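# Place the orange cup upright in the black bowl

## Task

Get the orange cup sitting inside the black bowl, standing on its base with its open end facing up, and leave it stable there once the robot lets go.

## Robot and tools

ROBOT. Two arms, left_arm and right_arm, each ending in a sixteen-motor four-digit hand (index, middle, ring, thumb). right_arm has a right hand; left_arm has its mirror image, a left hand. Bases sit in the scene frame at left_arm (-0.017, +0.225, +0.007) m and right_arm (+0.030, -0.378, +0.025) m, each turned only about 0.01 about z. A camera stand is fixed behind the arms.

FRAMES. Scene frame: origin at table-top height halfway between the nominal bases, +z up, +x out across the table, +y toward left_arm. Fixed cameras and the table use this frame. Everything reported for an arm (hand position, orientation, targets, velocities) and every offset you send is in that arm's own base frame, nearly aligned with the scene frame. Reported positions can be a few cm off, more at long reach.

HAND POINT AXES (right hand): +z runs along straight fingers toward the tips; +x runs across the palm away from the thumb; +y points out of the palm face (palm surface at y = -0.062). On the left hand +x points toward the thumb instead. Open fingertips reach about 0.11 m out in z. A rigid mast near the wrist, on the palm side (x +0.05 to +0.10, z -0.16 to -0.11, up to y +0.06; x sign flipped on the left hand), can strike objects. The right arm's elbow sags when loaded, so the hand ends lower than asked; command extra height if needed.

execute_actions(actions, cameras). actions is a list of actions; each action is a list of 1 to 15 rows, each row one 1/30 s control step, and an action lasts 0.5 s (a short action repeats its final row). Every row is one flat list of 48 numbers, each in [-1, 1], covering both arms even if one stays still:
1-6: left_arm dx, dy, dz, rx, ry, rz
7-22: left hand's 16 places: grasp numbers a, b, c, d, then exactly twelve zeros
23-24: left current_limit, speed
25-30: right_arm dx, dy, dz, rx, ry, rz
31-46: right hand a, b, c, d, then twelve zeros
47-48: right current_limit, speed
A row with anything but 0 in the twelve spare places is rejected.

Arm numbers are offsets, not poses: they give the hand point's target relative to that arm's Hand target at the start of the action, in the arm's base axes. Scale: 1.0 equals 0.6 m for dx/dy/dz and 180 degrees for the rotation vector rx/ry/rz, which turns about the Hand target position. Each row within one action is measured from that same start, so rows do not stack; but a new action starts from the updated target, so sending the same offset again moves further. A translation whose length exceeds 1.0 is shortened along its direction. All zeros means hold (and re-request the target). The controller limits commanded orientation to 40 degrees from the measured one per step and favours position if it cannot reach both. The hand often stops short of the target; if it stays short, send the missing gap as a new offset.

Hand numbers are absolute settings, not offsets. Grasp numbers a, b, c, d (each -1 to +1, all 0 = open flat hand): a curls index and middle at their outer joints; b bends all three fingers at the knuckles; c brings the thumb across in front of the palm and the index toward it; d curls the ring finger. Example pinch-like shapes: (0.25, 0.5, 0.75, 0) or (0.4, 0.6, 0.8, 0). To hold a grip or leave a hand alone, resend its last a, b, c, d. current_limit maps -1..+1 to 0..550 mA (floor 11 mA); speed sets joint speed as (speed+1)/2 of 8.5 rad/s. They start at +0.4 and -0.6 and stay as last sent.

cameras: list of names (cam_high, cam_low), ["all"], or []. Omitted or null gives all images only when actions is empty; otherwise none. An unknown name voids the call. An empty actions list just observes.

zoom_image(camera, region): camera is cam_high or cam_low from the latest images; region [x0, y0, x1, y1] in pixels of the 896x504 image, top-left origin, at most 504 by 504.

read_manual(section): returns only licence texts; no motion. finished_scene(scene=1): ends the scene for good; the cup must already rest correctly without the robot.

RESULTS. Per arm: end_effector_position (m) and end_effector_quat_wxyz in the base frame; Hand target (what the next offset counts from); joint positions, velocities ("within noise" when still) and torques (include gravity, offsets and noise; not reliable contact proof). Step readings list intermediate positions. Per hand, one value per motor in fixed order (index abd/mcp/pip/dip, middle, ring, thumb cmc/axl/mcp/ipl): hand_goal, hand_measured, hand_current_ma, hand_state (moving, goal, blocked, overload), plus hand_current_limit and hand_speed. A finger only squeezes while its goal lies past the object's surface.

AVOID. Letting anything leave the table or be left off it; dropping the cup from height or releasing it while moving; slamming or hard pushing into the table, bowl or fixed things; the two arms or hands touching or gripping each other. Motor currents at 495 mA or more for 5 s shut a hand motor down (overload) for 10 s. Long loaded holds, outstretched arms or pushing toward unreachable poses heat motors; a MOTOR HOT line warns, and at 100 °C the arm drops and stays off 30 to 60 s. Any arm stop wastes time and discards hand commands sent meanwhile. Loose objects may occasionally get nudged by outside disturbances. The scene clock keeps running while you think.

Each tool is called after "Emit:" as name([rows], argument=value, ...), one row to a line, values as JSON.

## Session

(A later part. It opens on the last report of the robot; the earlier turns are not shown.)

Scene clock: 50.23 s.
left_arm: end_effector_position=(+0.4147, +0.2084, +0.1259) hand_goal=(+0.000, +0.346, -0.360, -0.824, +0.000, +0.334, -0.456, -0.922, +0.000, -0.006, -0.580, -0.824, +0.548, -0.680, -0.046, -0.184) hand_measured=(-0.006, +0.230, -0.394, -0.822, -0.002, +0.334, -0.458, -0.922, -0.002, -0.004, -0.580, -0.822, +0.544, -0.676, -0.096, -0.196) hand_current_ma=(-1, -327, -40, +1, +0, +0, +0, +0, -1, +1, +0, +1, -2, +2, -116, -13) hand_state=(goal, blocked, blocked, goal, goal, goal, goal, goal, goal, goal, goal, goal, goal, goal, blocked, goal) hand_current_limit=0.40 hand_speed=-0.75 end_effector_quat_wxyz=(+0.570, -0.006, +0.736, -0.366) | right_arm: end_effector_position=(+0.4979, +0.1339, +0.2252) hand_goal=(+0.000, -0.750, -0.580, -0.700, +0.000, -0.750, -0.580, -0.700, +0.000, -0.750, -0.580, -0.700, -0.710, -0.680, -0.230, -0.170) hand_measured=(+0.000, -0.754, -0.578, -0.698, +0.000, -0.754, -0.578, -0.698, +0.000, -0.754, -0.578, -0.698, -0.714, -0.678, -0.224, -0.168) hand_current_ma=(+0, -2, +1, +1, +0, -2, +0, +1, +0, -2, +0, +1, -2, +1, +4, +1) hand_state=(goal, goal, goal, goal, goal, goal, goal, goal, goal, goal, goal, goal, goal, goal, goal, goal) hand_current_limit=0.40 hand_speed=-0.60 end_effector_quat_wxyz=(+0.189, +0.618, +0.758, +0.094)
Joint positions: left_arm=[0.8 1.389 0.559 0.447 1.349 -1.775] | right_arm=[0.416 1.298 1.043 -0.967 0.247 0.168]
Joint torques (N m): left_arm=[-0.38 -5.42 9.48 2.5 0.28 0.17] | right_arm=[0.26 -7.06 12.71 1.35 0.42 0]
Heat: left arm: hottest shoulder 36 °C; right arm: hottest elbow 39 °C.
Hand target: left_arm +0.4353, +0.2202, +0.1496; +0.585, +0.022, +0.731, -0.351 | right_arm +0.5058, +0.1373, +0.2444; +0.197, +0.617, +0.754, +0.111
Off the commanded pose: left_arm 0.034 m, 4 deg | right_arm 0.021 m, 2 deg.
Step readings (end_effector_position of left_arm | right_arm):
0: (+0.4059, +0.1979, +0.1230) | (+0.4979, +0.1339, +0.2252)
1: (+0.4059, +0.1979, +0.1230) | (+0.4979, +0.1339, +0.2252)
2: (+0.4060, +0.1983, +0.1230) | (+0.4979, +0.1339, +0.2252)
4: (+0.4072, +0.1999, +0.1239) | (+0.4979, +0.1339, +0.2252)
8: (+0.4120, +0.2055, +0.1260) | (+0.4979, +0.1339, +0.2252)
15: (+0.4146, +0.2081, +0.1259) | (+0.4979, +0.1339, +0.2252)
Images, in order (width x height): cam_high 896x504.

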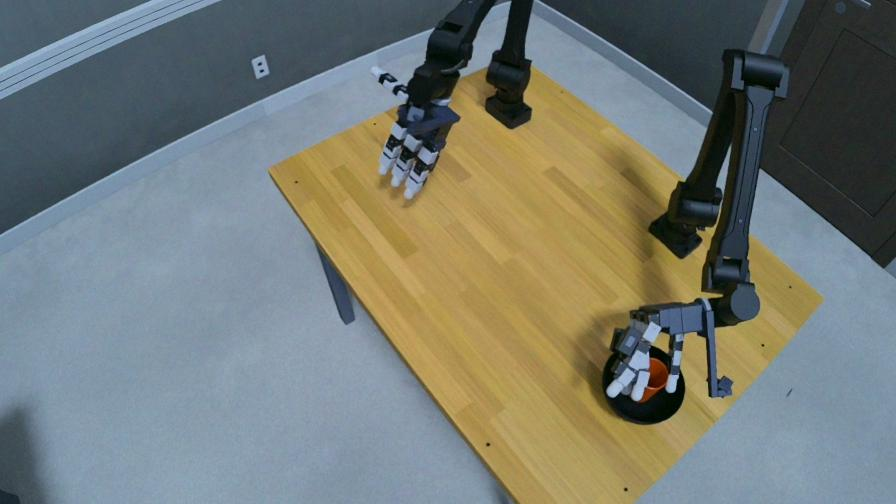

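Emit:
execute_actions([
  [[-0.035,-0.017,-0.045,0,0,0,0,0.62,0.74,0,0,0,0,0,0,0,0,0,0,0,0,0,0.4,-0.75,0,0,0,0,0,0,0,0,0,0,0,0,0,0,0,0,0,0,0,0,0,0,0.4,-0.6]],
], cameras=["cam_high"])

Emit:
zoom_image(camera="cam_high", region=[590, 330, 700, 440])

Scene clock: 51.43 s.
left_arm: end_effector_position=(+0.4156, +0.2070, +0.1228) hand_goal=(+0.000, +0.346, -0.360, -0.824, +0.000, +0.334, -0.456, -0.922, +0.000, -0.006, -0.580, -0.824, +0.548, -0.680, -0.046, -0.184) hand_measured=(-0.006, +0.230, -0.394, -0.822, -0.002, +0.334, -0.458, -0.922, -0.002, -0.004, -0.580, -0.822, +0.544, -0.676, -0.096, -0.196) hand_current_ma=(-2, -327, -40, +1, +0, +0, +0, +0, -1, +1, +0, +1, -2, +2, -116, -13) hand_state=(goal, blocked, blocked, goal, goal, goal, goal, goal, goal, goal, goal, goal, goal, goal, blocked, goal) hand_current_limit=0.40 hand_speed=-0.75 end_effector_quat_wxyz=(+0.579, +0.016, +0.732, -0.359) | right_arm: end_effector_position=(+0.4979, +0.1339, +0.2252) hand_goal=(+0.000, -0.750, -0.580, -0.700, +0.000, -0.750, -0.580, -0.700, +0.000, -0.750, -0.580, -0.700, -0.710, -0.680, -0.230, -0.170) hand_measured=(+0.000, -0.754, -0.578, -0.698, +0.000, -0.754, -0.578, -0.698, +0.000, -0.754, -0.578, -0.698, -0.714, -0.678, -0.224, -0.168) hand_current_ma=(+0, -2, +1, +1, +0, -2, +0, +1, +0, -2, +0, +1, -2, +1, +4, +1) hand_state=(goal, goal, goal, goal, goal, goal, goal, goal, goal, goal, goal, goal, goal, goal, goal, goal) hand_current_limit=0.40 hand_speed=-0.60 end_effector_quat_wxyz=(+0.189, +0.618, +0.758, +0.094)
Joint positions: left_arm=[0.8 1.409 0.544 0.503 1.364 -1.748] | right_arm=[0.416 1.298 1.043 -0.967 0.247 0.168]
Joint torques (N m): left_arm=[1.49 -5.71 5.09 2.56 0.42 0.3] | right_arm=[0.26 -6.95 12.72 1.32 0.42 0]
Heat: left arm: hottest shoulder 36 °C; right arm: hottest elbow 39 °C.
Hand target: left_arm +0.4143, +0.2099, +0.1227; +0.585, +0.022, +0.731, -0.351 | right_arm +0.5058, +0.1373, +0.2444; +0.197, +0.617, +0.754, +0.111
Off the commanded pose: left_arm 0.003 m, 1 deg | right_arm 0.021 m, 2 deg.
Step readings (end_effector_position of left_arm | right_arm):
0: (+0.4148, +0.2084, +0.1260) | (+0.4979, +0.1339, +0.2252)
1: (+0.4148, +0.2084, +0.1260) | (+0.4979, +0.1339, +0.2252)
2: (+0.4151, +0.2085, +0.1264) | (+0.4979, +0.1339, +0.2252)
4: (+0.4161, +0.2087, +0.1271) | (+0.4979, +0.1339, +0.2252)
8: (+0.4173, +0.2092, +0.1266) | (+0.4979, +0.1339, +0.2252)
15: (+0.4152, +0.2067, +0.1222) | (+0.4979, +0.1339, +0.2252)
Images, in order (width x height): cam_high 896x504.

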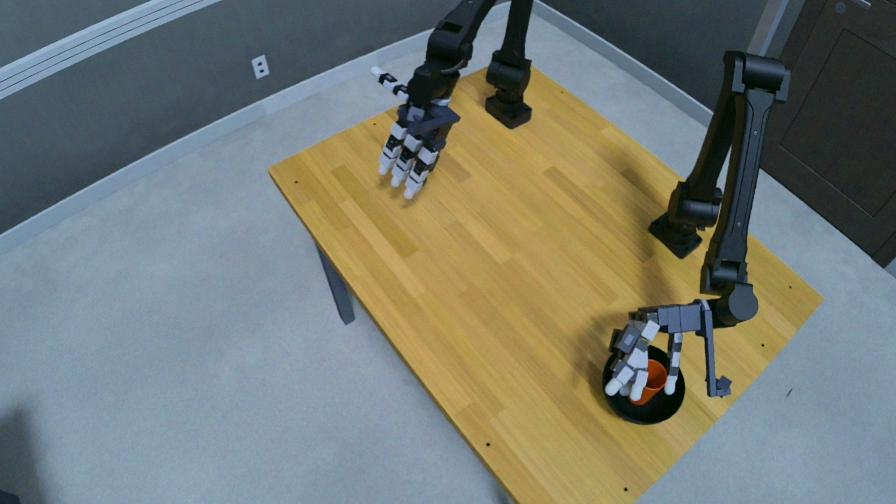

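Scaled by 4.582 from the camera's 896x504 image, which has a finer 1280x720 frame.

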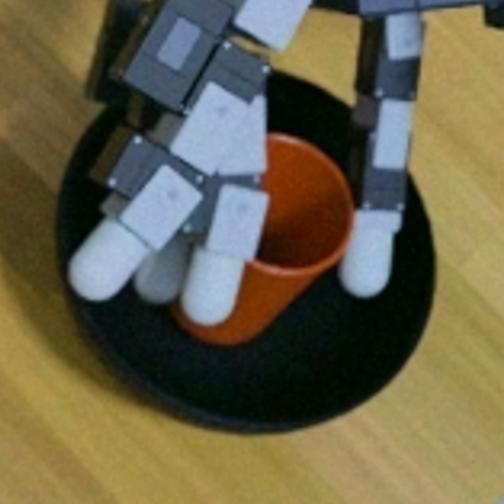

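Emit:
execute_actions([
  [[-0.018,-0.007,-0.02,-0.004,0.0035,0,0,0.62,0.74,0,0,0,0,0,0,0,0,0,0,0,0,0,0.4,-0.75,0,0,0,0,0,0,0,0,0,0,0,0,0,0,0,0,0,0,0,0,0,0,0.4,-0.6]],
], cameras=["cam_high"])

Emit:
zoom_image(camera="cam_high", region=[590, 330, 700, 440])

Scene clock: 52.33 s.
left_arm: end_effector_position=(+0.4059, +0.2002, +0.1100) hand_goal=(+0.000, +0.346, -0.360, -0.824, +0.000, +0.334, -0.456, -0.922, +0.000, -0.006, -0.580, -0.824, +0.548, -0.680, -0.046, -0.184) hand_measured=(-0.006, +0.230, -0.394, -0.822, -0.002, +0.334, -0.458, -0.922, -0.002, -0.004, -0.580, -0.822, +0.542, -0.676, -0.096, -0.196) hand_current_ma=(-2, -327, -40, +1, +0, +0, +0, +0, -1, +1, +0, +1, -2, +2, -116, -13) hand_state=(goal, blocked, blocked, goal, goal, goal, goal, goal, goal, goal, goal, goal, goal, goal, blocked, goal) hand_current_limit=0.40 hand_speed=-0.75 end_effector_quat_wxyz=(+0.574, +0.012, +0.733, -0.365) | right_arm: end_effector_position=(+0.4979, +0.1339, +0.2252) hand_goal=(+0.000, -0.750, -0.580, -0.700, +0.000, -0.750, -0.580, -0.700, +0.000, -0.750, -0.580, -0.700, -0.710, -0.680, -0.230, -0.170) hand_measured=(+0.000, -0.754, -0.578, -0.698, +0.000, -0.754, -0.578, -0.698, +0.000, -0.754, -0.578, -0.698, -0.714, -0.678, -0.224, -0.168) hand_current_ma=(+0, -2, +1, +1, +0, -2, +0, +1, +0, -2, +0, +1, -2, +1, +4, +1) hand_state=(goal, goal, goal, goal, goal, goal, goal, goal, goal, goal, goal, goal, goal, goal, goal, goal) hand_current_limit=0.40 hand_speed=-0.60 end_effector_quat_wxyz=(+0.189, +0.618, +0.758, +0.094)
Joint positions: left_arm=[0.809 1.416 0.513 0.506 1.378 -1.73] | right_arm=[0.416 1.298 1.043 -0.967 0.247 0.168]
Joint torques (N m): left_arm=[1.9 -5.54 4.98 2.41 0.46 0.29] | right_arm=[0.32 -7.12 12.71 1.31 0.42 0]
Heat: left arm: hottest shoulder 36 °C; right arm: hottest elbow 39 °C.
Hand target: left_arm +0.4035, +0.2059, +0.1106; +0.581, +0.017, +0.732, -0.356 | right_arm +0.5058, +0.1373, +0.2444; +0.197, +0.617, +0.754, +0.111
Off the commanded pose: left_arm 0.006 m, 1 deg | right_arm 0.021 m, 2 deg.
Step readings (end_effector_position of left_arm | right_arm):
0: (+0.4156, +0.2070, +0.1227) | (+0.4979, +0.1339, +0.2252)
1: (+0.4156, +0.2070, +0.1227) | (+0.4979, +0.1339, +0.2252)
2: (+0.4152, +0.2064, +0.1224) | (+0.4979, +0.1339, +0.2252)
4: (+0.4132, +0.2043, +0.1203) | (+0.4979, +0.1339, +0.2252)
8: (+0.4073, +0.2001, +0.1125) | (+0.4979, +0.1339, +0.2252)
15: (+0.4059, +0.2000, +0.1098) | (+0.4979, +0.1339, +0.2252)
Images, in order (width x height): cam_high 896x504.

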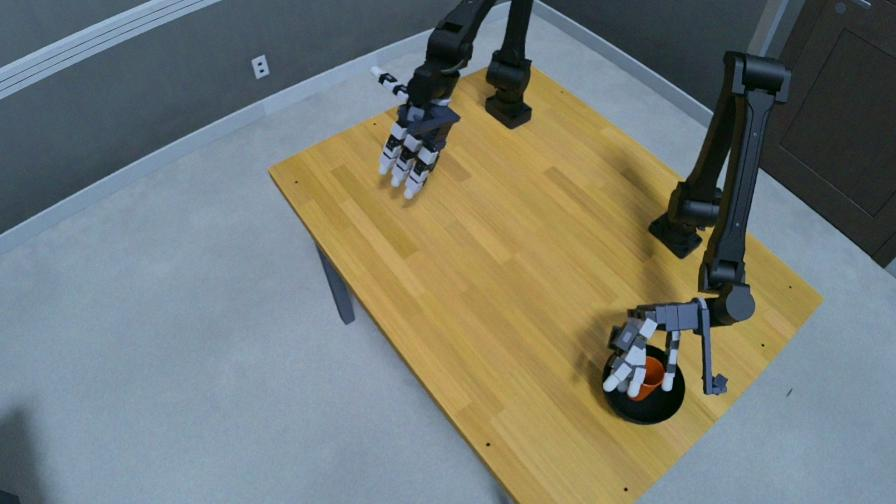

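Scaled by 4.582 from the camera's 896x504 image, which has a finer 1280x720 frame.

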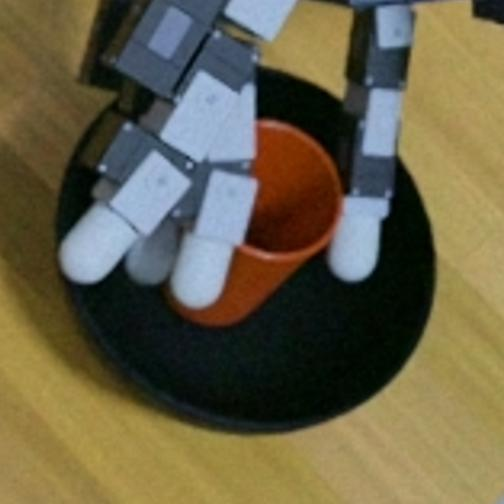

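Emit:
execute_actions([
  [[0.001,0.0,-0.012,0,0,0,0,0.62,0.74,0,0,0,0,0,0,0,0,0,0,0,0,0,0.4,-0.75,0,0,0,0,0,0,0,0,0,0,0,0,0,0,0,0,0,0,0,0,0,0,0.4,-0.6]],
], cameras=["all"])

Emit:
zoom_image(camera="cam_high", region=[590, 330, 700, 440])

Emit:
zoom_image(camera="cam_low", region=[610, 280, 710, 360])

Scene clock: 53.23 s.
left_arm: end_effector_position=(+0.4082, +0.2026, +0.1083) hand_goal=(+0.000, +0.346, -0.360, -0.824, +0.000, +0.334, -0.456, -0.922, +0.000, -0.006, -0.580, -0.824, +0.548, -0.680, -0.046, -0.184) hand_measured=(-0.002, +0.230, -0.394, -0.822, -0.002, +0.334, -0.458, -0.922, -0.002, -0.004, -0.580, -0.822, +0.544, -0.676, -0.096, -0.196) hand_current_ma=(+0, -327, -40, +1, +0, +0, +0, +0, -1, +1, +0, +1, -2, +2, -116, -13) hand_state=(goal, blocked, blocked, goal, goal, goal, goal, goal, goal, goal, goal, goal, goal, goal, blocked, goal) hand_current_limit=0.40 hand_speed=-0.75 end_effector_quat_wxyz=(+0.579, +0.021, +0.732, -0.359) | right_arm: end_effector_position=(+0.4979, +0.1339, +0.2252) hand_goal=(+0.000, -0.750, -0.580, -0.700, +0.000, -0.750, -0.580, -0.700, +0.000, -0.750, -0.580, -0.700, -0.710, -0.680, -0.230, -0.170) hand_measured=(+0.000, -0.754, -0.578, -0.698, +0.000, -0.754, -0.578, -0.698, +0.000, -0.754, -0.578, -0.698, -0.714, -0.678, -0.224, -0.168) hand_current_ma=(+0, -2, +1, +1, +0, -2, +0, +1, +0, -2, +0, +1, -2, +1, +4, +1) hand_state=(goal, goal, goal, goal, goal, goal, goal, goal, goal, goal, goal, goal, goal, goal, goal, goal) hand_current_limit=0.40 hand_speed=-0.60 end_effector_quat_wxyz=(+0.189, +0.618, +0.758, +0.094)
Joint positions: left_arm=[0.809 1.434 0.513 0.536 1.378 -1.719] | right_arm=[0.416 1.298 1.043 -0.967 0.247 0.168]
Joint torques (N m): left_arm=[2.08 -5.25 4.55 2.47 0.37 0.2] | right_arm=[0.38 -7.12 12.71 1.33 0.42 0]
Heat: left arm: hottest shoulder 36 °C; right arm: hottest elbow 39 °C.
Hand target: left_arm +0.4041, +0.2060, +0.1036; +0.581, +0.017, +0.732, -0.356 | right_arm +0.5058, +0.1373, +0.2444; +0.197, +0.617, +0.754, +0.111
Off the commanded pose: left_arm 0.007 m, 1 deg | right_arm 0.021 m, 2 deg.
Step readings (end_effector_position of left_arm | right_arm):
0: (+0.4059, +0.2002, +0.1100) | (+0.4979, +0.1339, +0.2252)
1: (+0.4059, +0.2002, +0.1100) | (+0.4979, +0.1339, +0.2252)
2: (+0.4060, +0.2003, +0.1100) | (+0.4979, +0.1339, +0.2252)
4: (+0.4064, +0.2007, +0.1092) | (+0.4979, +0.1339, +0.2252)
8: (+0.4074, +0.2017, +0.1085) | (+0.4979, +0.1339, +0.2252)
15: (+0.4080, +0.2024, +0.1082) | (+0.4979, +0.1339, +0.2252)

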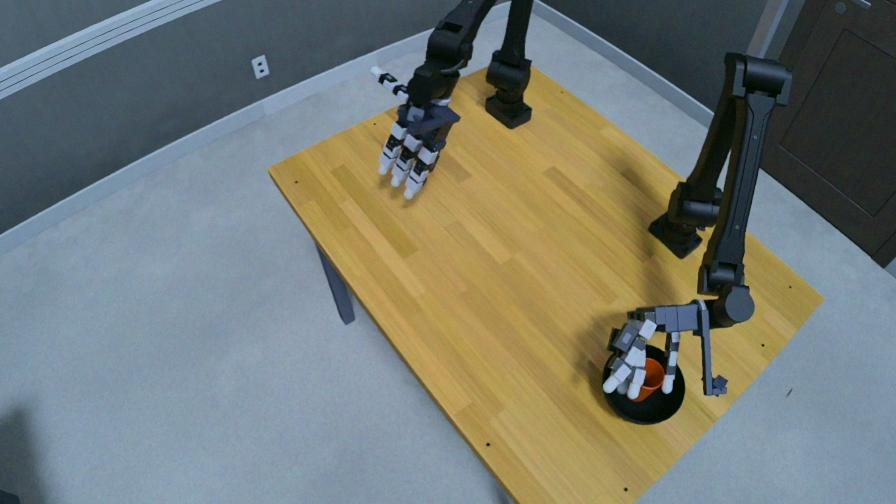

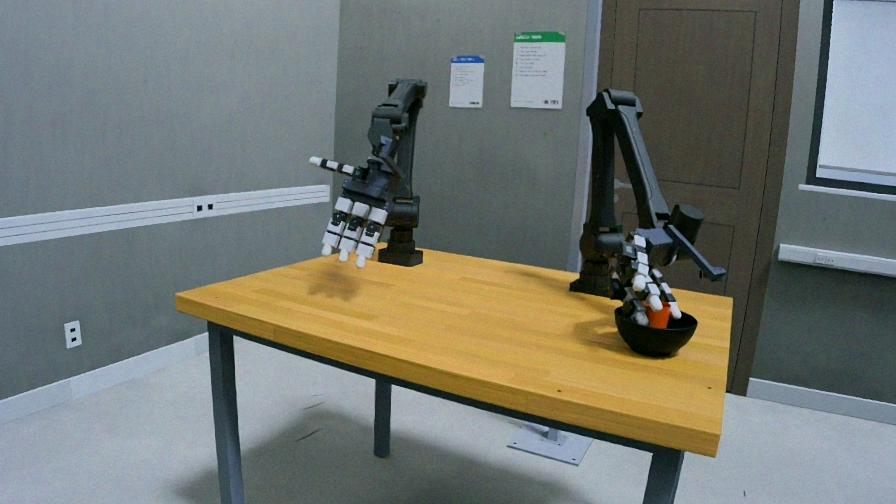

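Scaled by 4.582 from the camera's 896x504 image, which has a finer 1280x720 frame.

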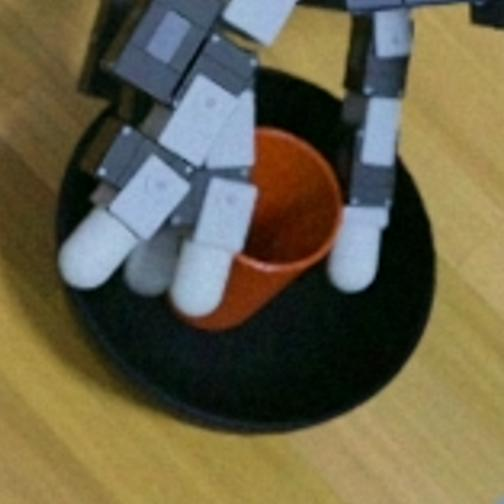

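Scaled by 5.040 from the camera's 896x504 image, which has a finer 1280x720 frame.

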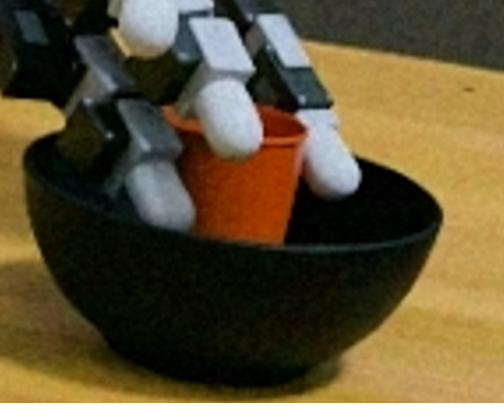

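Emit:
execute_actions([
  [[-0.003,0.002,0,0,0,0,0,0.56,0.74,0,0,0,0,0,0,0,0,0,0,0,0,0,0.4,-0.9,0,0,0,0,0,0,0,0,0,0,0,0,0,0,0,0,0,0,0,0,0,0,0.4,-0.6]],
  [[-0.004,0.003,0,0,0,0,0,0.51,0.74,0,0,0,0,0,0,0,0,0,0,0,0,0,0.4,-0.9,0,0,0,0,0,0,0,0,0,0,0,0,0,0,0,0,0,0,0,0,0,0,0.4,-0.6]],
], cameras=["all"])

Emit:
zoom_image(camera="cam_high", region=[590, 330, 700, 440])

Emit:
zoom_image(camera="cam_low", region=[610, 280, 710, 360])

Scene clock: 55.03 s.
left_arm: end_effector_position=(+0.4052, +0.2063, +0.1086) hand_goal=(+0.000, +0.198, -0.326, -0.802, +0.000, +0.142, -0.478, -0.922, +0.000, -0.170, -0.580, -0.802, +0.548, -0.680, -0.046, -0.162) hand_measured=(-0.004, +0.182, -0.350, -0.804, -0.002, +0.148, -0.474, -0.922, -0.002, -0.160, -0.580, -0.804, +0.542, -0.676, -0.084, -0.174) hand_current_ma=(-1, -14, -24, -1, +0, +3, +1, +0, -1, +6, +0, -1, -3, +1, -76, -12) hand_state=(goal, goal, blocked, goal, goal, goal, goal, goal, goal, goal, goal, goal, goal, goal, blocked, goal) hand_current_limit=0.40 hand_speed=-0.90 end_effector_quat_wxyz=(+0.582, +0.022, +0.730, -0.357) | right_arm: end_effector_position=(+0.4979, +0.1339, +0.2252) hand_goal=(+0.000, -0.750, -0.580, -0.700, +0.000, -0.750, -0.580, -0.700, +0.000, -0.750, -0.580, -0.700, -0.710, -0.680, -0.230, -0.170) hand_measured=(+0.000, -0.754, -0.578, -0.698, +0.000, -0.754, -0.578, -0.698, +0.000, -0.754, -0.578, -0.698, -0.714, -0.678, -0.224, -0.168) hand_current_ma=(+0, -2, +1, +1, +0, -2, +0, +1, +0, -2, +0, +1, -2, +1, +4, +1) hand_state=(goal, goal, goal, goal, goal, goal, goal, goal, goal, goal, goal, goal, goal, goal, goal, goal) hand_current_limit=0.40 hand_speed=-0.60 end_effector_quat_wxyz=(+0.189, +0.618, +0.758, +0.094)
Joint positions: left_arm=[0.823 1.435 0.513 0.532 1.39 -1.707] | right_arm=[0.416 1.298 1.043 -0.967 0.247 0.168]
Joint torques (N m): left_arm=[1.96 -5.54 4.55 1.5 0.46 0.27] | right_arm=[0.26 -7.12 12.67 1.33 0.41 0]
Heat: left arm: hottest shoulder 36 °C; right arm: hottest elbow 39 °C.
Hand target: left_arm +0.3999, +0.2089, +0.1035; +0.581, +0.017, +0.732, -0.356 | right_arm +0.5058, +0.1373, +0.2444; +0.197, +0.617, +0.754, +0.111
Off the commanded pose: left_arm 0.008 m, 1 deg | right_arm 0.021 m, 2 deg.
Step readings (end_effector_position of left_arm | right_arm):
0: (+0.4082, +0.2026, +0.1082) | (+0.4979, +0.1339, +0.2252)
1: (+0.4082, +0.2025, +0.1082) | (+0.4979, +0.1339, +0.2252)
2: (+0.4082, +0.2024, +0.1082) | (+0.4979, +0.1339, +0.2252)
4: (+0.4080, +0.2024, +0.1083) | (+0.4979, +0.1339, +0.2252)
8: (+0.4075, +0.2030, +0.1084) | (+0.4979, +0.1339, +0.2252)
15: (+0.4073, +0.2032, +0.1085) | (+0.4979, +0.1339, +0.2252)
16: (+0.4073, +0.2034, +0.1085) | (+0.4979, +0.1339, +0.2252)
17: (+0.4072, +0.2034, +0.1086) | (+0.4979, +0.1339, +0.2252)
19: (+0.4066, +0.2039, +0.1087) | (+0.4979, +0.1339, +0.2252)
23: (+0.4055, +0.2061, +0.1088) | (+0.4979, +0.1339, +0.2252)
30: (+0.4052, +0.2063, +0.1087) | (+0.4979, +0.1339, +0.2252)

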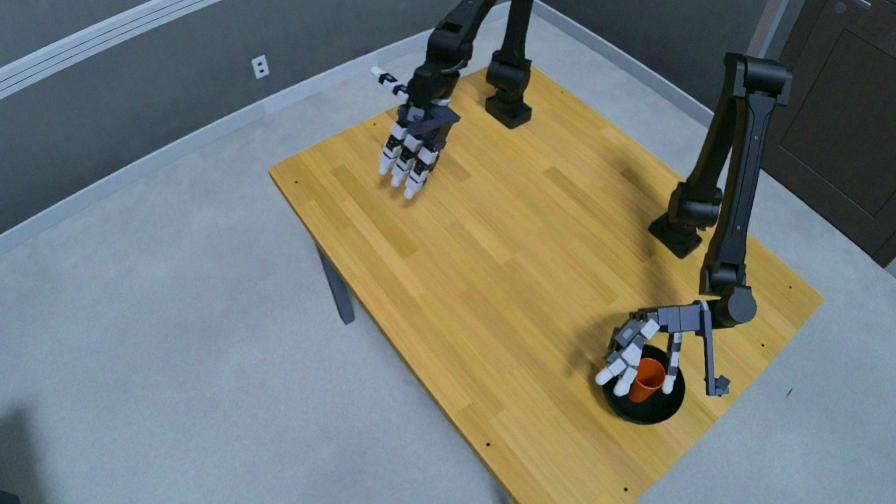

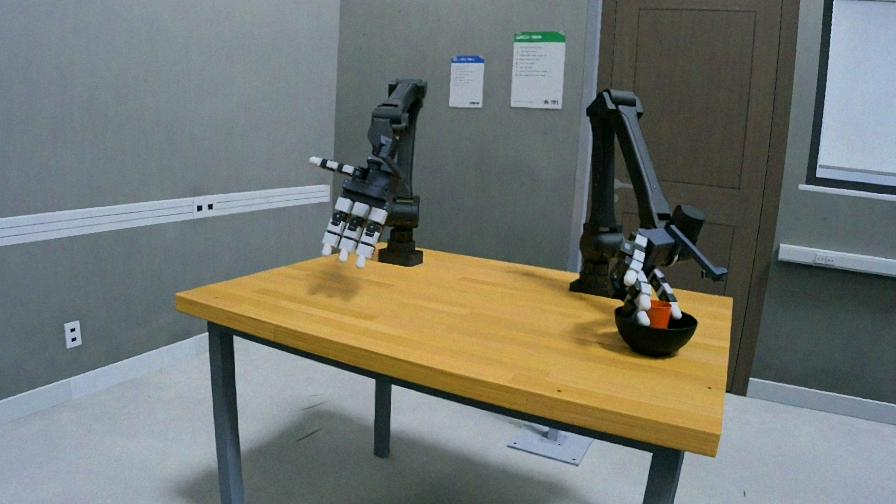

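Scaled by 4.582 from the camera's 896x504 image, which has a finer 1280x720 frame.

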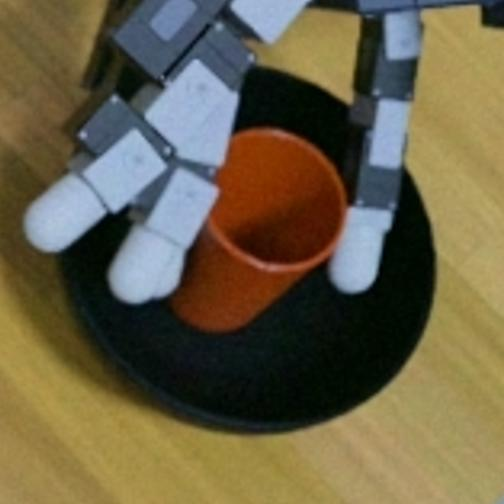

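Scaled by 5.040 from the camera's 896x504 image, which has a finer 1280x720 frame.

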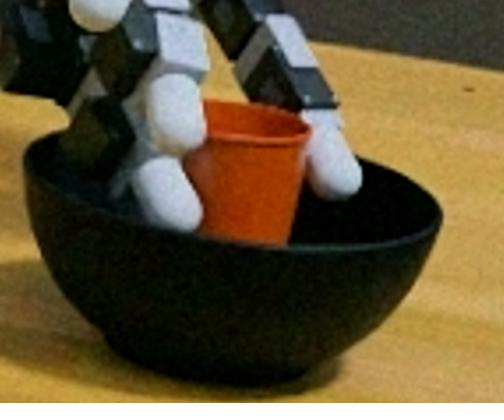

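Emit:
execute_actions([
  [[-0.003,0.002,0,0,0,0,0,0.45,0.74,0,0,0,0,0,0,0,0,0,0,0,0,0,0.4,-0.9,0,0,0,0,0,0,0,0,0,0,0,0,0,0,0,0,0,0,0,0,0,0,0.4,-0.6]],
  [[-0.004,0.003,0,0,0,0,0,0.36,0.74,0,0,0,0,0,0,0,0,0,0,0,0,0,0.4,-0.85,0,0,0,0,0,0,0,0,0,0,0,0,0,0,0,0,0,0,0,0,0,0,0.4,-0.6]],
], cameras=["all"])

Emit:
zoom_image(camera="cam_high", region=[590, 330, 700, 440])

Emit:
zoom_image(camera="cam_low", region=[610, 280, 710, 360])

Scene clock: 56.57 s.
left_arm: end_effector_position=(+0.4002, +0.2081, +0.1048) hand_goal=(+0.000, -0.006, -0.282, -0.772, +0.000, -0.120, -0.508, -0.922, +0.000, -0.396, -0.580, -0.772, +0.548, -0.680, -0.046, -0.132) hand_measured=(-0.004, +0.000, -0.284, -0.774, -0.002, -0.110, -0.504, -0.922, -0.002, -0.384, -0.580, -0.774, +0.542, -0.678, -0.050, -0.134) hand_current_ma=(-1, +3, -1, -1, +0, +6, +1, +0, -1, +8, +0, -1, -3, +0, -1, -1) hand_state=(goal, goal, goal, goal, goal, goal, goal, goal, goal, goal, goal, goal, goal, goal, goal, goal) hand_current_limit=0.40 hand_speed=-0.85 end_effector_quat_wxyz=(+0.579, +0.019, +0.731, -0.360) | right_arm: end_effector_position=(+0.4979, +0.1339, +0.2252) hand_goal=(+0.000, -0.750, -0.580, -0.700, +0.000, -0.750, -0.580, -0.700, +0.000, -0.750, -0.580, -0.700, -0.710, -0.680, -0.230, -0.170) hand_measured=(+0.000, -0.754, -0.578, -0.698, +0.000, -0.754, -0.578, -0.698, +0.000, -0.754, -0.578, -0.698, -0.714, -0.678, -0.224, -0.168) hand_current_ma=(+0, -2, +1, +1, +0, -2, +0, +1, +0, -2, +0, +1, -2, +1, +4, +1) hand_state=(goal, goal, goal, goal, goal, goal, goal, goal, goal, goal, goal, goal, goal, goal, goal, goal) hand_current_limit=0.40 hand_speed=-0.60 end_effector_quat_wxyz=(+0.189, +0.618, +0.758, +0.094)
Joint positions: left_arm=[0.838 1.435 0.513 0.487 1.405 -1.67] | right_arm=[0.416 1.298 1.043 -0.967 0.247 0.168]
Joint torques (N m): left_arm=[2.02 -6.01 4.75 1.29 0.53 0.27] | right_arm=[0.21 -7.06 12.7 1.33 0.42 -0.01]
Heat: left arm: hottest shoulder 36 °C; right arm: hottest elbow 40 °C.
Hand target: left_arm +0.3958, +0.2118, +0.1035; +0.581, +0.017, +0.732, -0.356 | right_arm +0.5058, +0.1373, +0.2444; +0.197, +0.617, +0.754, +0.111
Off the commanded pose: left_arm 0.006 m, 1 deg | right_arm 0.021 m, 2 deg.
Step readings (end_effector_position of left_arm | right_arm):
0: (+0.4052, +0.2063, +0.1087) | (+0.4979, +0.1339, +0.2252)
1: (+0.4052, +0.2063, +0.1086) | (+0.4979, +0.1339, +0.2252)
2: (+0.4051, +0.2063, +0.1085) | (+0.4979, +0.1339, +0.2252)
4: (+0.4046, +0.2063, +0.1083) | (+0.4979, +0.1339, +0.2252)
8: (+0.4036, +0.2072, +0.1078) | (+0.4979, +0.1339, +0.2252)
15: (+0.4033, +0.2072, +0.1074) | (+0.4979, +0.1339, +0.2252)
16: (+0.4033, +0.2072, +0.1074) | (+0.4979, +0.1339, +0.2252)
17: (+0.4030, +0.2073, +0.1072) | (+0.4979, +0.1339, +0.2252)
19: (+0.4022, +0.2072, +0.1068) | (+0.4979, +0.1339, +0.2252)
23: (+0.4007, +0.2084, +0.1059) | (+0.4979, +0.1339, +0.2252)
30: (+0.4002, +0.2082, +0.1051) | (+0.4979, +0.1339, +0.2252)

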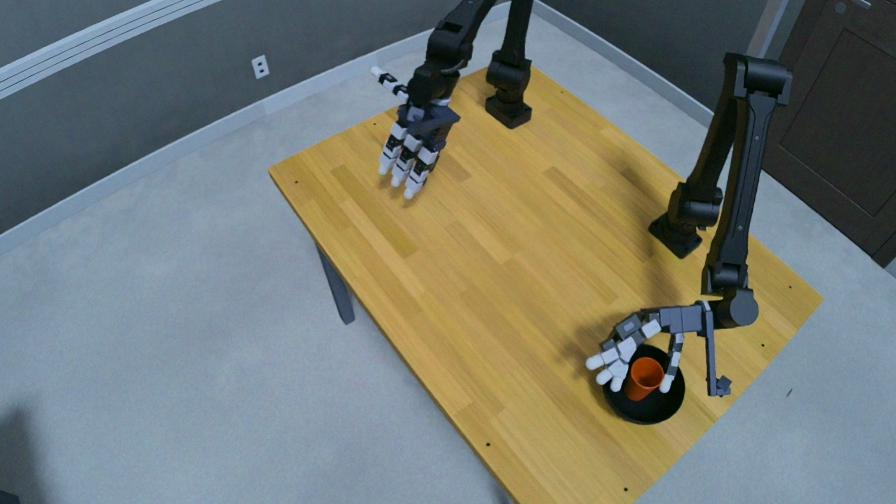

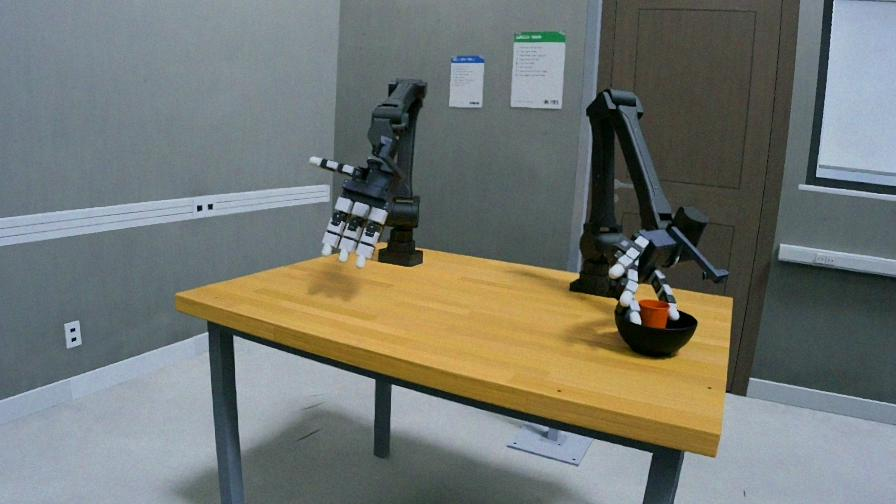

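Scaled by 4.582 from the camera's 896x504 image, which has a finer 1280x720 frame.

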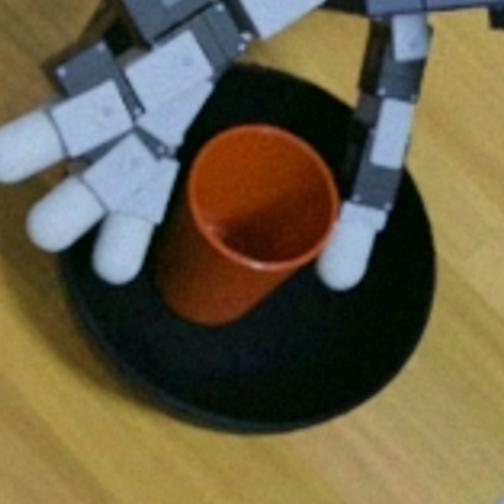

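Scaled by 5.040 from the camera's 896x504 image, which has a finer 1280x720 frame.

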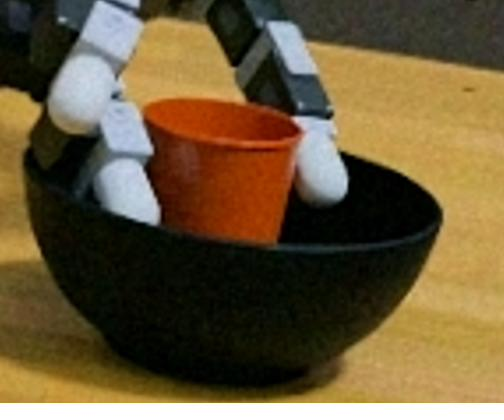

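Emit:
execute_actions([
  [[-0.012,0.009,0.004,0,0,0,0,0.24,0.74,0,0,0,0,0,0,0,0,0,0,0,0,0,0.4,-0.8,0,0,0,0,0,0,0,0,0,0,0,0,0,0,0,0,0,0,0,0,0,0,0.4,-0.6]],
], cameras=["all"])

Emit:
zoom_image(camera="cam_high", region=[590, 330, 700, 440])

Emit:
zoom_image(camera="cam_low", region=[610, 280, 710, 360])

Scene clock: 57.77 s.
left_arm: end_effector_position=(+0.3896, +0.2123, +0.1004) hand_goal=(+0.000, -0.168, -0.246, -0.748, +0.000, -0.330, -0.532, -0.922, +0.000, -0.576, -0.580, -0.748, +0.548, -0.680, -0.046, -0.108) hand_measured=(+0.002, -0.162, -0.244, -0.750, -0.002, -0.318, -0.528, -0.922, -0.002, -0.564, -0.580, -0.750, +0.542, -0.678, -0.048, -0.110) hand_current_ma=(+1, +3, +1, -1, +0, +8, +2, +0, -1, +9, +0, -1, -3, +0, -1, -1) hand_state=(goal, goal, goal, goal, goal, goal, goal, goal, goal, goal, goal, goal, goal, goal, goal, goal) hand_current_limit=0.40 hand_speed=-0.80 end_effector_quat_wxyz=(+0.578, +0.014, +0.731, -0.362) | right_arm: end_effector_position=(+0.4979, +0.1339, +0.2252) hand_goal=(+0.000, -0.750, -0.580, -0.700, +0.000, -0.750, -0.580, -0.700, +0.000, -0.750, -0.580, -0.700, -0.710, -0.680, -0.230, -0.170) hand_measured=(+0.000, -0.754, -0.578, -0.698, +0.000, -0.754, -0.578, -0.698, +0.000, -0.754, -0.578, -0.698, -0.714, -0.678, -0.224, -0.168) hand_current_ma=(+0, -2, +1, +1, +0, -2, +0, +1, +0, -2, +0, +1, -2, +1, +4, +1) hand_state=(goal, goal, goal, goal, goal, goal, goal, goal, goal, goal, goal, goal, goal, goal, goal, goal) hand_current_limit=0.40 hand_speed=-0.60 end_effector_quat_wxyz=(+0.189, +0.618, +0.758, +0.094)
Joint positions: left_arm=[0.869 1.427 0.513 0.392 1.429 -1.596] | right_arm=[0.416 1.298 1.043 -0.967 0.247 0.168]
Joint torques (N m): left_arm=[1.73 -6.42 5.46 1.14 0.6 0.16] | right_arm=[0.26 -7 12.71 1.33 0.42 0]
Heat: left arm: hottest shoulder 36 °C; right arm: hottest elbow 40 °C.
Hand target: left_arm +0.3886, +0.2172, +0.1060; +0.581, +0.017, +0.732, -0.356 | right_arm +0.5058, +0.1373, +0.2444; +0.197, +0.617, +0.754, +0.111
Off the commanded pose: left_arm 0.007 m, 1 deg | right_arm 0.021 m, 2 deg.
Step readings (end_effector_position of left_arm | right_arm):
0: (+0.4002, +0.2081, +0.1048) | (+0.4979, +0.1339, +0.2252)
1: (+0.4001, +0.2082, +0.1048) | (+0.4979, +0.1339, +0.2252)
2: (+0.3995, +0.2079, +0.1045) | (+0.4979, +0.1339, +0.2252)
4: (+0.3972, +0.2087, +0.1036) | (+0.4979, +0.1339, +0.2252)
8: (+0.3919, +0.2136, +0.1008) | (+0.4979, +0.1339, +0.2252)
15: (+0.3898, +0.2127, +0.1002) | (+0.4979, +0.1339, +0.2252)

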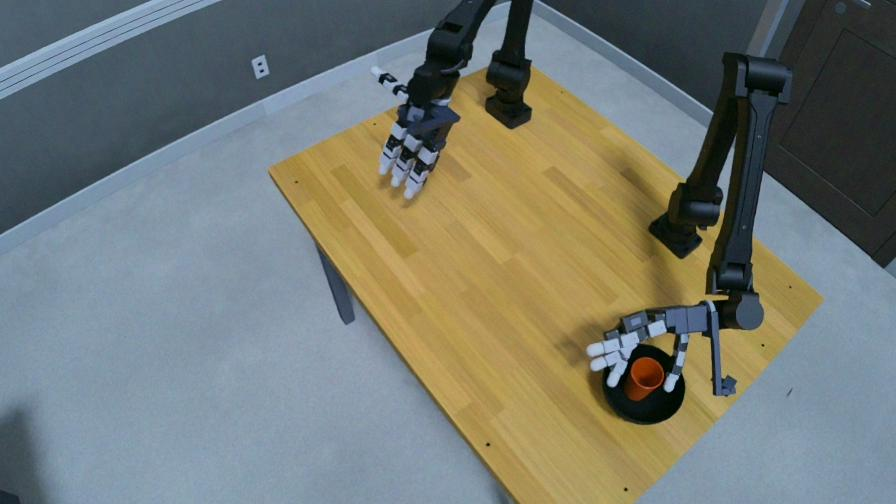

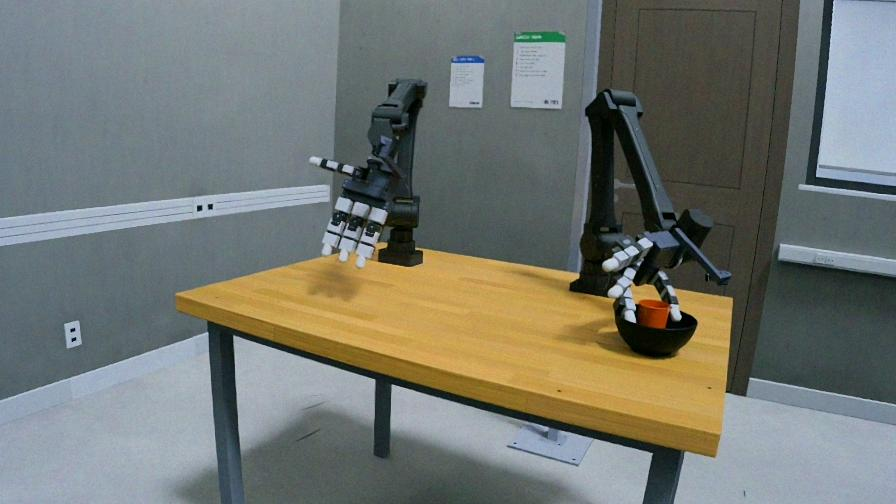

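Scaled by 4.582 from the camera's 896x504 image, which has a finer 1280x720 frame.

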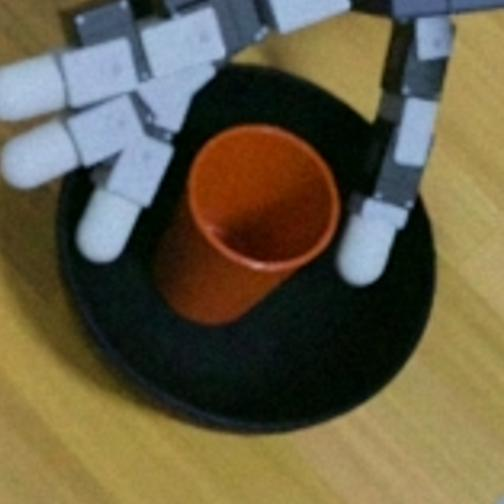

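Scaled by 5.040 from the camera's 896x504 image, which has a finer 1280x720 frame.

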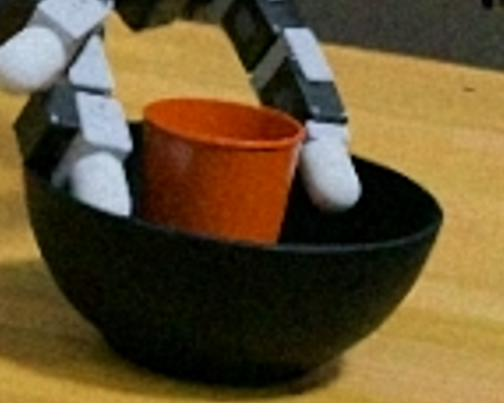

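Emit:
execute_actions([
  [[0.0,0.0,0.04,0,0,0,0,0.24,0.74,0,0,0,0,0,0,0,0,0,0,0,0,0,0.4,-0.8,0,0,0,0,0,0,0,0,0,0,0,0,0,0,0,0,0,0,0,0,0,0,0.4,-0.6]],
  [[0.0,0.0,0.05,0,0,0,0,0.24,0.74,0,0,0,0,0,0,0,0,0,0,0,0,0,0.4,-0.8,0,0,0,0,0,0,0,0,0,0,0,0,0,0,0,0,0,0,0,0,0,0,0.4,-0.6]],
], cameras=["all"])

Emit:
zoom_image(camera="cam_high", region=[590, 330, 700, 440])

Emit:
zoom_image(camera="cam_low", region=[610, 280, 710, 360])

Scene clock: 59.40 s.
left_arm: end_effector_position=(+0.3765, +0.1968, +0.1331) hand_goal=(+0.000, -0.168, -0.246, -0.748, +0.000, -0.330, -0.532, -0.922, +0.000, -0.576, -0.580, -0.748, +0.548, -0.680, -0.046, -0.108) hand_measured=(-0.002, -0.162, -0.244, -0.750, -0.002, -0.318, -0.528, -0.922, -0.002, -0.564, -0.580, -0.750, +0.542, -0.680, -0.048, -0.110) hand_current_ma=(+0, +3, +1, -1, +0, +7, +2, +0, -1, +8, +0, -1, -3, +0, -1, -1) hand_state=(goal, goal, goal, goal, goal, goal, goal, goal, goal, goal, goal, goal, goal, goal, goal, goal) hand_current_limit=0.40 hand_speed=-0.80 end_effector_quat_wxyz=(+0.566, -0.005, +0.733, -0.378) | right_arm: end_effector_position=(+0.4979, +0.1339, +0.2252) hand_goal=(+0.000, -0.750, -0.580, -0.700, +0.000, -0.750, -0.580, -0.700, +0.000, -0.750, -0.580, -0.700, -0.710, -0.680, -0.230, -0.170) hand_measured=(+0.000, -0.754, -0.578, -0.698, +0.000, -0.754, -0.578, -0.698, +0.000, -0.754, -0.578, -0.698, -0.714, -0.678, -0.224, -0.168) hand_current_ma=(+0, -2, +1, +1, +0, -2, +0, +1, +0, -2, +0, +1, -2, +1, +4, +1) hand_state=(goal, goal, goal, goal, goal, goal, goal, goal, goal, goal, goal, goal, goal, goal, goal, goal) hand_current_limit=0.40 hand_speed=-0.60 end_effector_quat_wxyz=(+0.189, +0.618, +0.758, +0.094)
Joint positions: left_arm=[0.869 1.269 0.517 0.198 1.429 -1.617] | right_arm=[0.416 1.298 1.043 -0.967 0.247 0.168]
Joint torques (N m): left_arm=[1.79 -5.3 9.84 1.17 0.63 0.22] | right_arm=[0.26 -7.06 12.71 1.33 0.42 0]
Heat: left arm: hottest shoulder 36 °C; right arm: hottest elbow 40 °C.
Hand target: left_arm +0.3885, +0.2171, +0.1598; +0.581, +0.017, +0.732, -0.356 | right_arm +0.5058, +0.1373, +0.2444; +0.197, +0.617, +0.754, +0.111
Off the commanded pose: left_arm 0.036 m, 4 deg | right_arm 0.021 m, 2 deg.
Step readings (end_effector_position of left_arm | right_arm):
0: (+0.3896, +0.2123, +0.1004) | (+0.4979, +0.1339, +0.2252)
1: (+0.3895, +0.2123, +0.1005) | (+0.4979, +0.1339, +0.2252)
2: (+0.3893, +0.2120, +0.1009) | (+0.4979, +0.1339, +0.2252)
4: (+0.3883, +0.2108, +0.1041) | (+0.4979, +0.1339, +0.2252)
8: (+0.3870, +0.2092, +0.1160) | (+0.4979, +0.1339, +0.2252)
15: (+0.3845, +0.2063, +0.1169) | (+0.4979, +0.1339, +0.2252)
16: (+0.3841, +0.2059, +0.1164) | (+0.4979, +0.1339, +0.2252)
17: (+0.3836, +0.2053, +0.1163) | (+0.4979, +0.1339, +0.2252)
19: (+0.3822, +0.2036, +0.1192) | (+0.4979, +0.1339, +0.2252)
23: (+0.3801, +0.2010, +0.1329) | (+0.4979, +0.1339, +0.2252)
30: (+0.3772, +0.1976, +0.1345) | (+0.4979, +0.1339, +0.2252)

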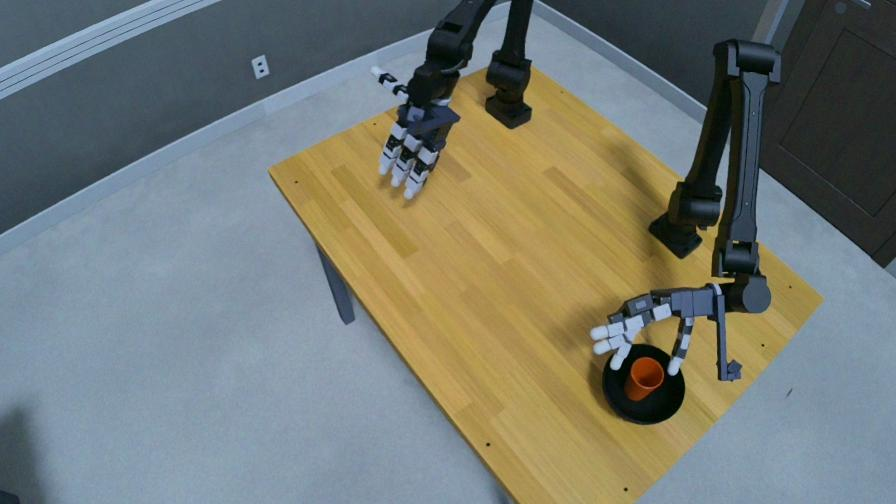

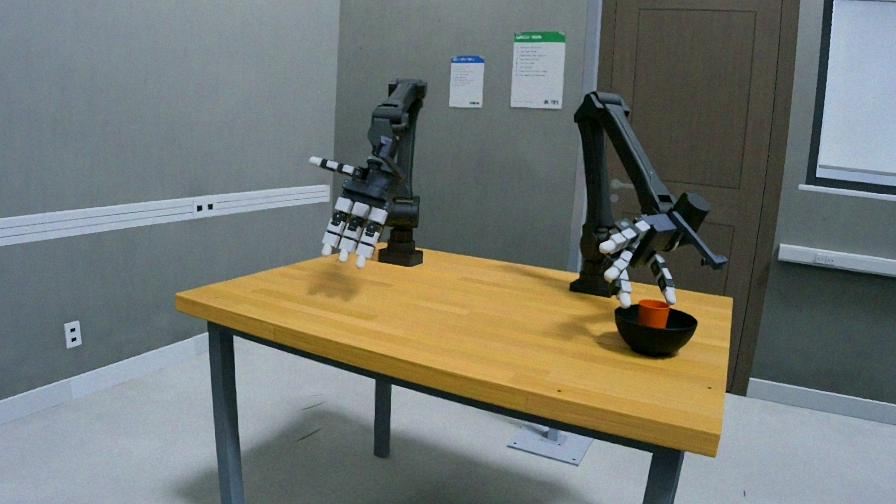

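Scaled by 4.582 from the camera's 896x504 image, which has a finer 1280x720 frame.

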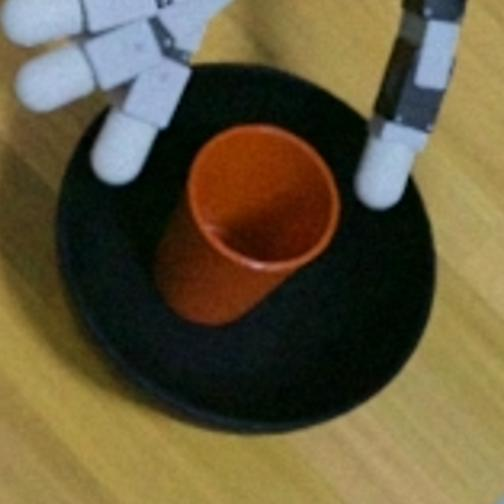

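Scaled by 5.040 from the camera's 896x504 image, which has a finer 1280x720 frame.

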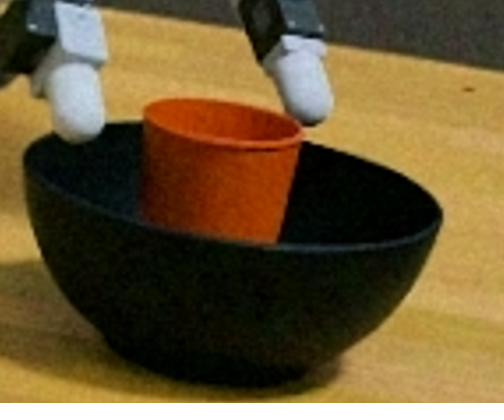

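Emit:
execute_actions([
  [[-0.015,-0.015,0.06,0,0,0,0,0.24,0.74,0,0,0,0,0,0,0,0,0,0,0,0,0,0.4,-0.8,0,0,0,0,0,0,0,0,0,0,0,0,0,0,0,0,0,0,0,0,0,0,0.4,-0.6]],
  [[-0.03,-0.03,0.05,0,0,0,0,0.24,0.74,0,0,0,0,0,0,0,0,0,0,0,0,0,0.4,-0.8,0,0,0,0,0,0,0,0,0,0,0,0,0,0,0,0,0,0,0,0,0,0,0.4,-0.6]],
], cameras=["all"])

Emit:
zoom_image(camera="cam_high", region=[590, 330, 700, 440])

Scene clock: 61.17 s.
left_arm: end_effector_position=(+0.3520, +0.1710, +0.1951) hand_goal=(+0.000, -0.168, -0.246, -0.748, +0.000, -0.330, -0.532, -0.922, +0.000, -0.576, -0.580, -0.748, +0.548, -0.680, -0.046, -0.108) hand_measured=(-0.002, -0.162, -0.244, -0.750, -0.002, -0.320, -0.528, -0.922, -0.002, -0.566, -0.580, -0.750, +0.542, -0.680, -0.048, -0.110) hand_current_ma=(+0, +3, +1, -1, +0, +6, +2, +0, -1, +7, +0, -1, -3, +0, -1, -1) hand_state=(goal, goal, goal, goal, goal, goal, goal, goal, goal, goal, goal, goal, goal, goal, goal, goal) hand_current_limit=0.40 hand_speed=-0.80 end_effector_quat_wxyz=(+0.567, -0.005, +0.731, -0.378) | right_arm: end_effector_position=(+0.4979, +0.1339, +0.2252) hand_goal=(+0.000, -0.750, -0.580, -0.700, +0.000, -0.750, -0.580, -0.700, +0.000, -0.750, -0.580, -0.700, -0.710, -0.680, -0.230, -0.170) hand_measured=(+0.000, -0.754, -0.578, -0.698, +0.000, -0.754, -0.578, -0.698, +0.000, -0.754, -0.578, -0.698, -0.714, -0.678, -0.224, -0.168) hand_current_ma=(+0, -2, +1, +1, +0, -2, +0, +1, +0, -2, +0, +1, -2, +1, +4, +1) hand_state=(goal, goal, goal, goal, goal, goal, goal, goal, goal, goal, goal, goal, goal, goal, goal, goal) hand_current_limit=0.40 hand_speed=-0.60 end_effector_quat_wxyz=(+0.189, +0.618, +0.758, +0.094)
Joint positions: left_arm=[0.877 1.009 0.535 -0.085 1.438 -1.611] | right_arm=[0.416 1.298 1.043 -0.967 0.247 0.168]
Joint torques (N m): left_arm=[2.08 -2.9 11.41 1.25 0.66 0.23] | right_arm=[0.26 -7.12 12.7 1.31 0.42 0.01]
Heat: left arm: hottest shoulder 36 °C; right arm: hottest elbow 40 °C.
Hand target: left_arm +0.3614, +0.1902, +0.2257; +0.581, +0.016, +0.732, -0.356 | right_arm +0.5058, +0.1373, +0.2444; +0.197, +0.617, +0.754, +0.111
Off the commanded pose: left_arm 0.037 m, 4 deg | right_arm 0.021 m, 2 deg.
Step readings (end_effector_position of left_arm | right_arm):
0: (+0.3765, +0.1968, +0.1331) | (+0.4979, +0.1339, +0.2252)
1: (+0.3765, +0.1967, +0.1332) | (+0.4979, +0.1339, +0.2252)
2: (+0.3760, +0.1962, +0.1337) | (+0.4979, +0.1339, +0.2252)
4: (+0.3743, +0.1941, +0.1390) | (+0.4979, +0.1339, +0.2252)
8: (+0.3716, +0.1907, +0.1618) | (+0.4979, +0.1339, +0.2252)
15: (+0.3705, +0.1896, +0.1710) | (+0.4979, +0.1339, +0.2252)
16: (+0.3700, +0.1890, +0.1700) | (+0.4979, +0.1339, +0.2252)
17: (+0.3691, +0.1879, +0.1698) | (+0.4979, +0.1339, +0.2252)
19: (+0.3666, +0.1849, +0.1740) | (+0.4979, +0.1339, +0.2252)
23: (+0.3605, +0.1780, +0.1960) | (+0.4979, +0.1339, +0.2252)
30: (+0.3539, +0.1722, +0.1985) | (+0.4979, +0.1339, +0.2252)

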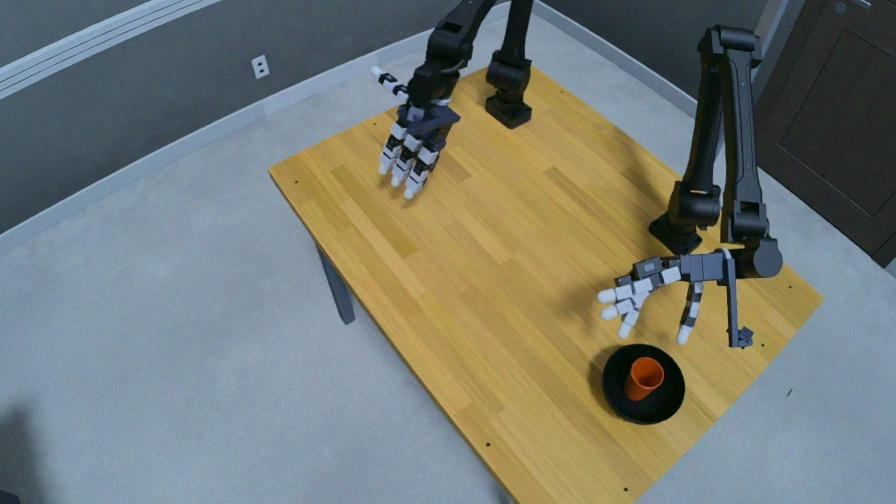

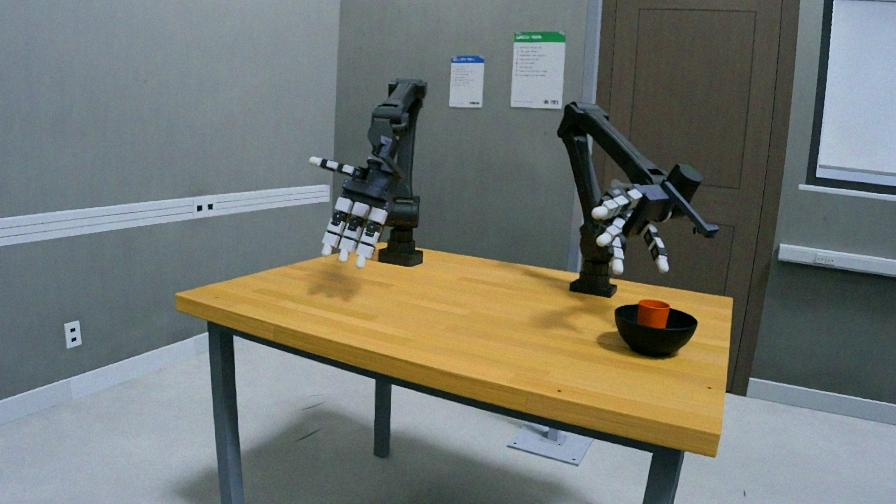

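Scaled by 4.582 from the camera's 896x504 image, which has a finer 1280x720 frame.

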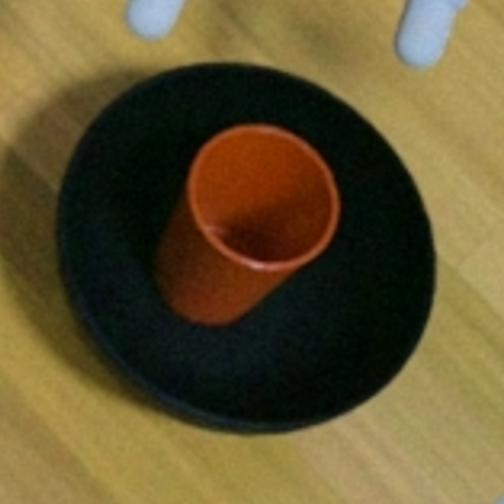

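The cup is standing upright in the bowl with its mouth up, and the left hand is clear of it.

Emit:
finished_scene(scene=1)

The scene is finished: the task was done.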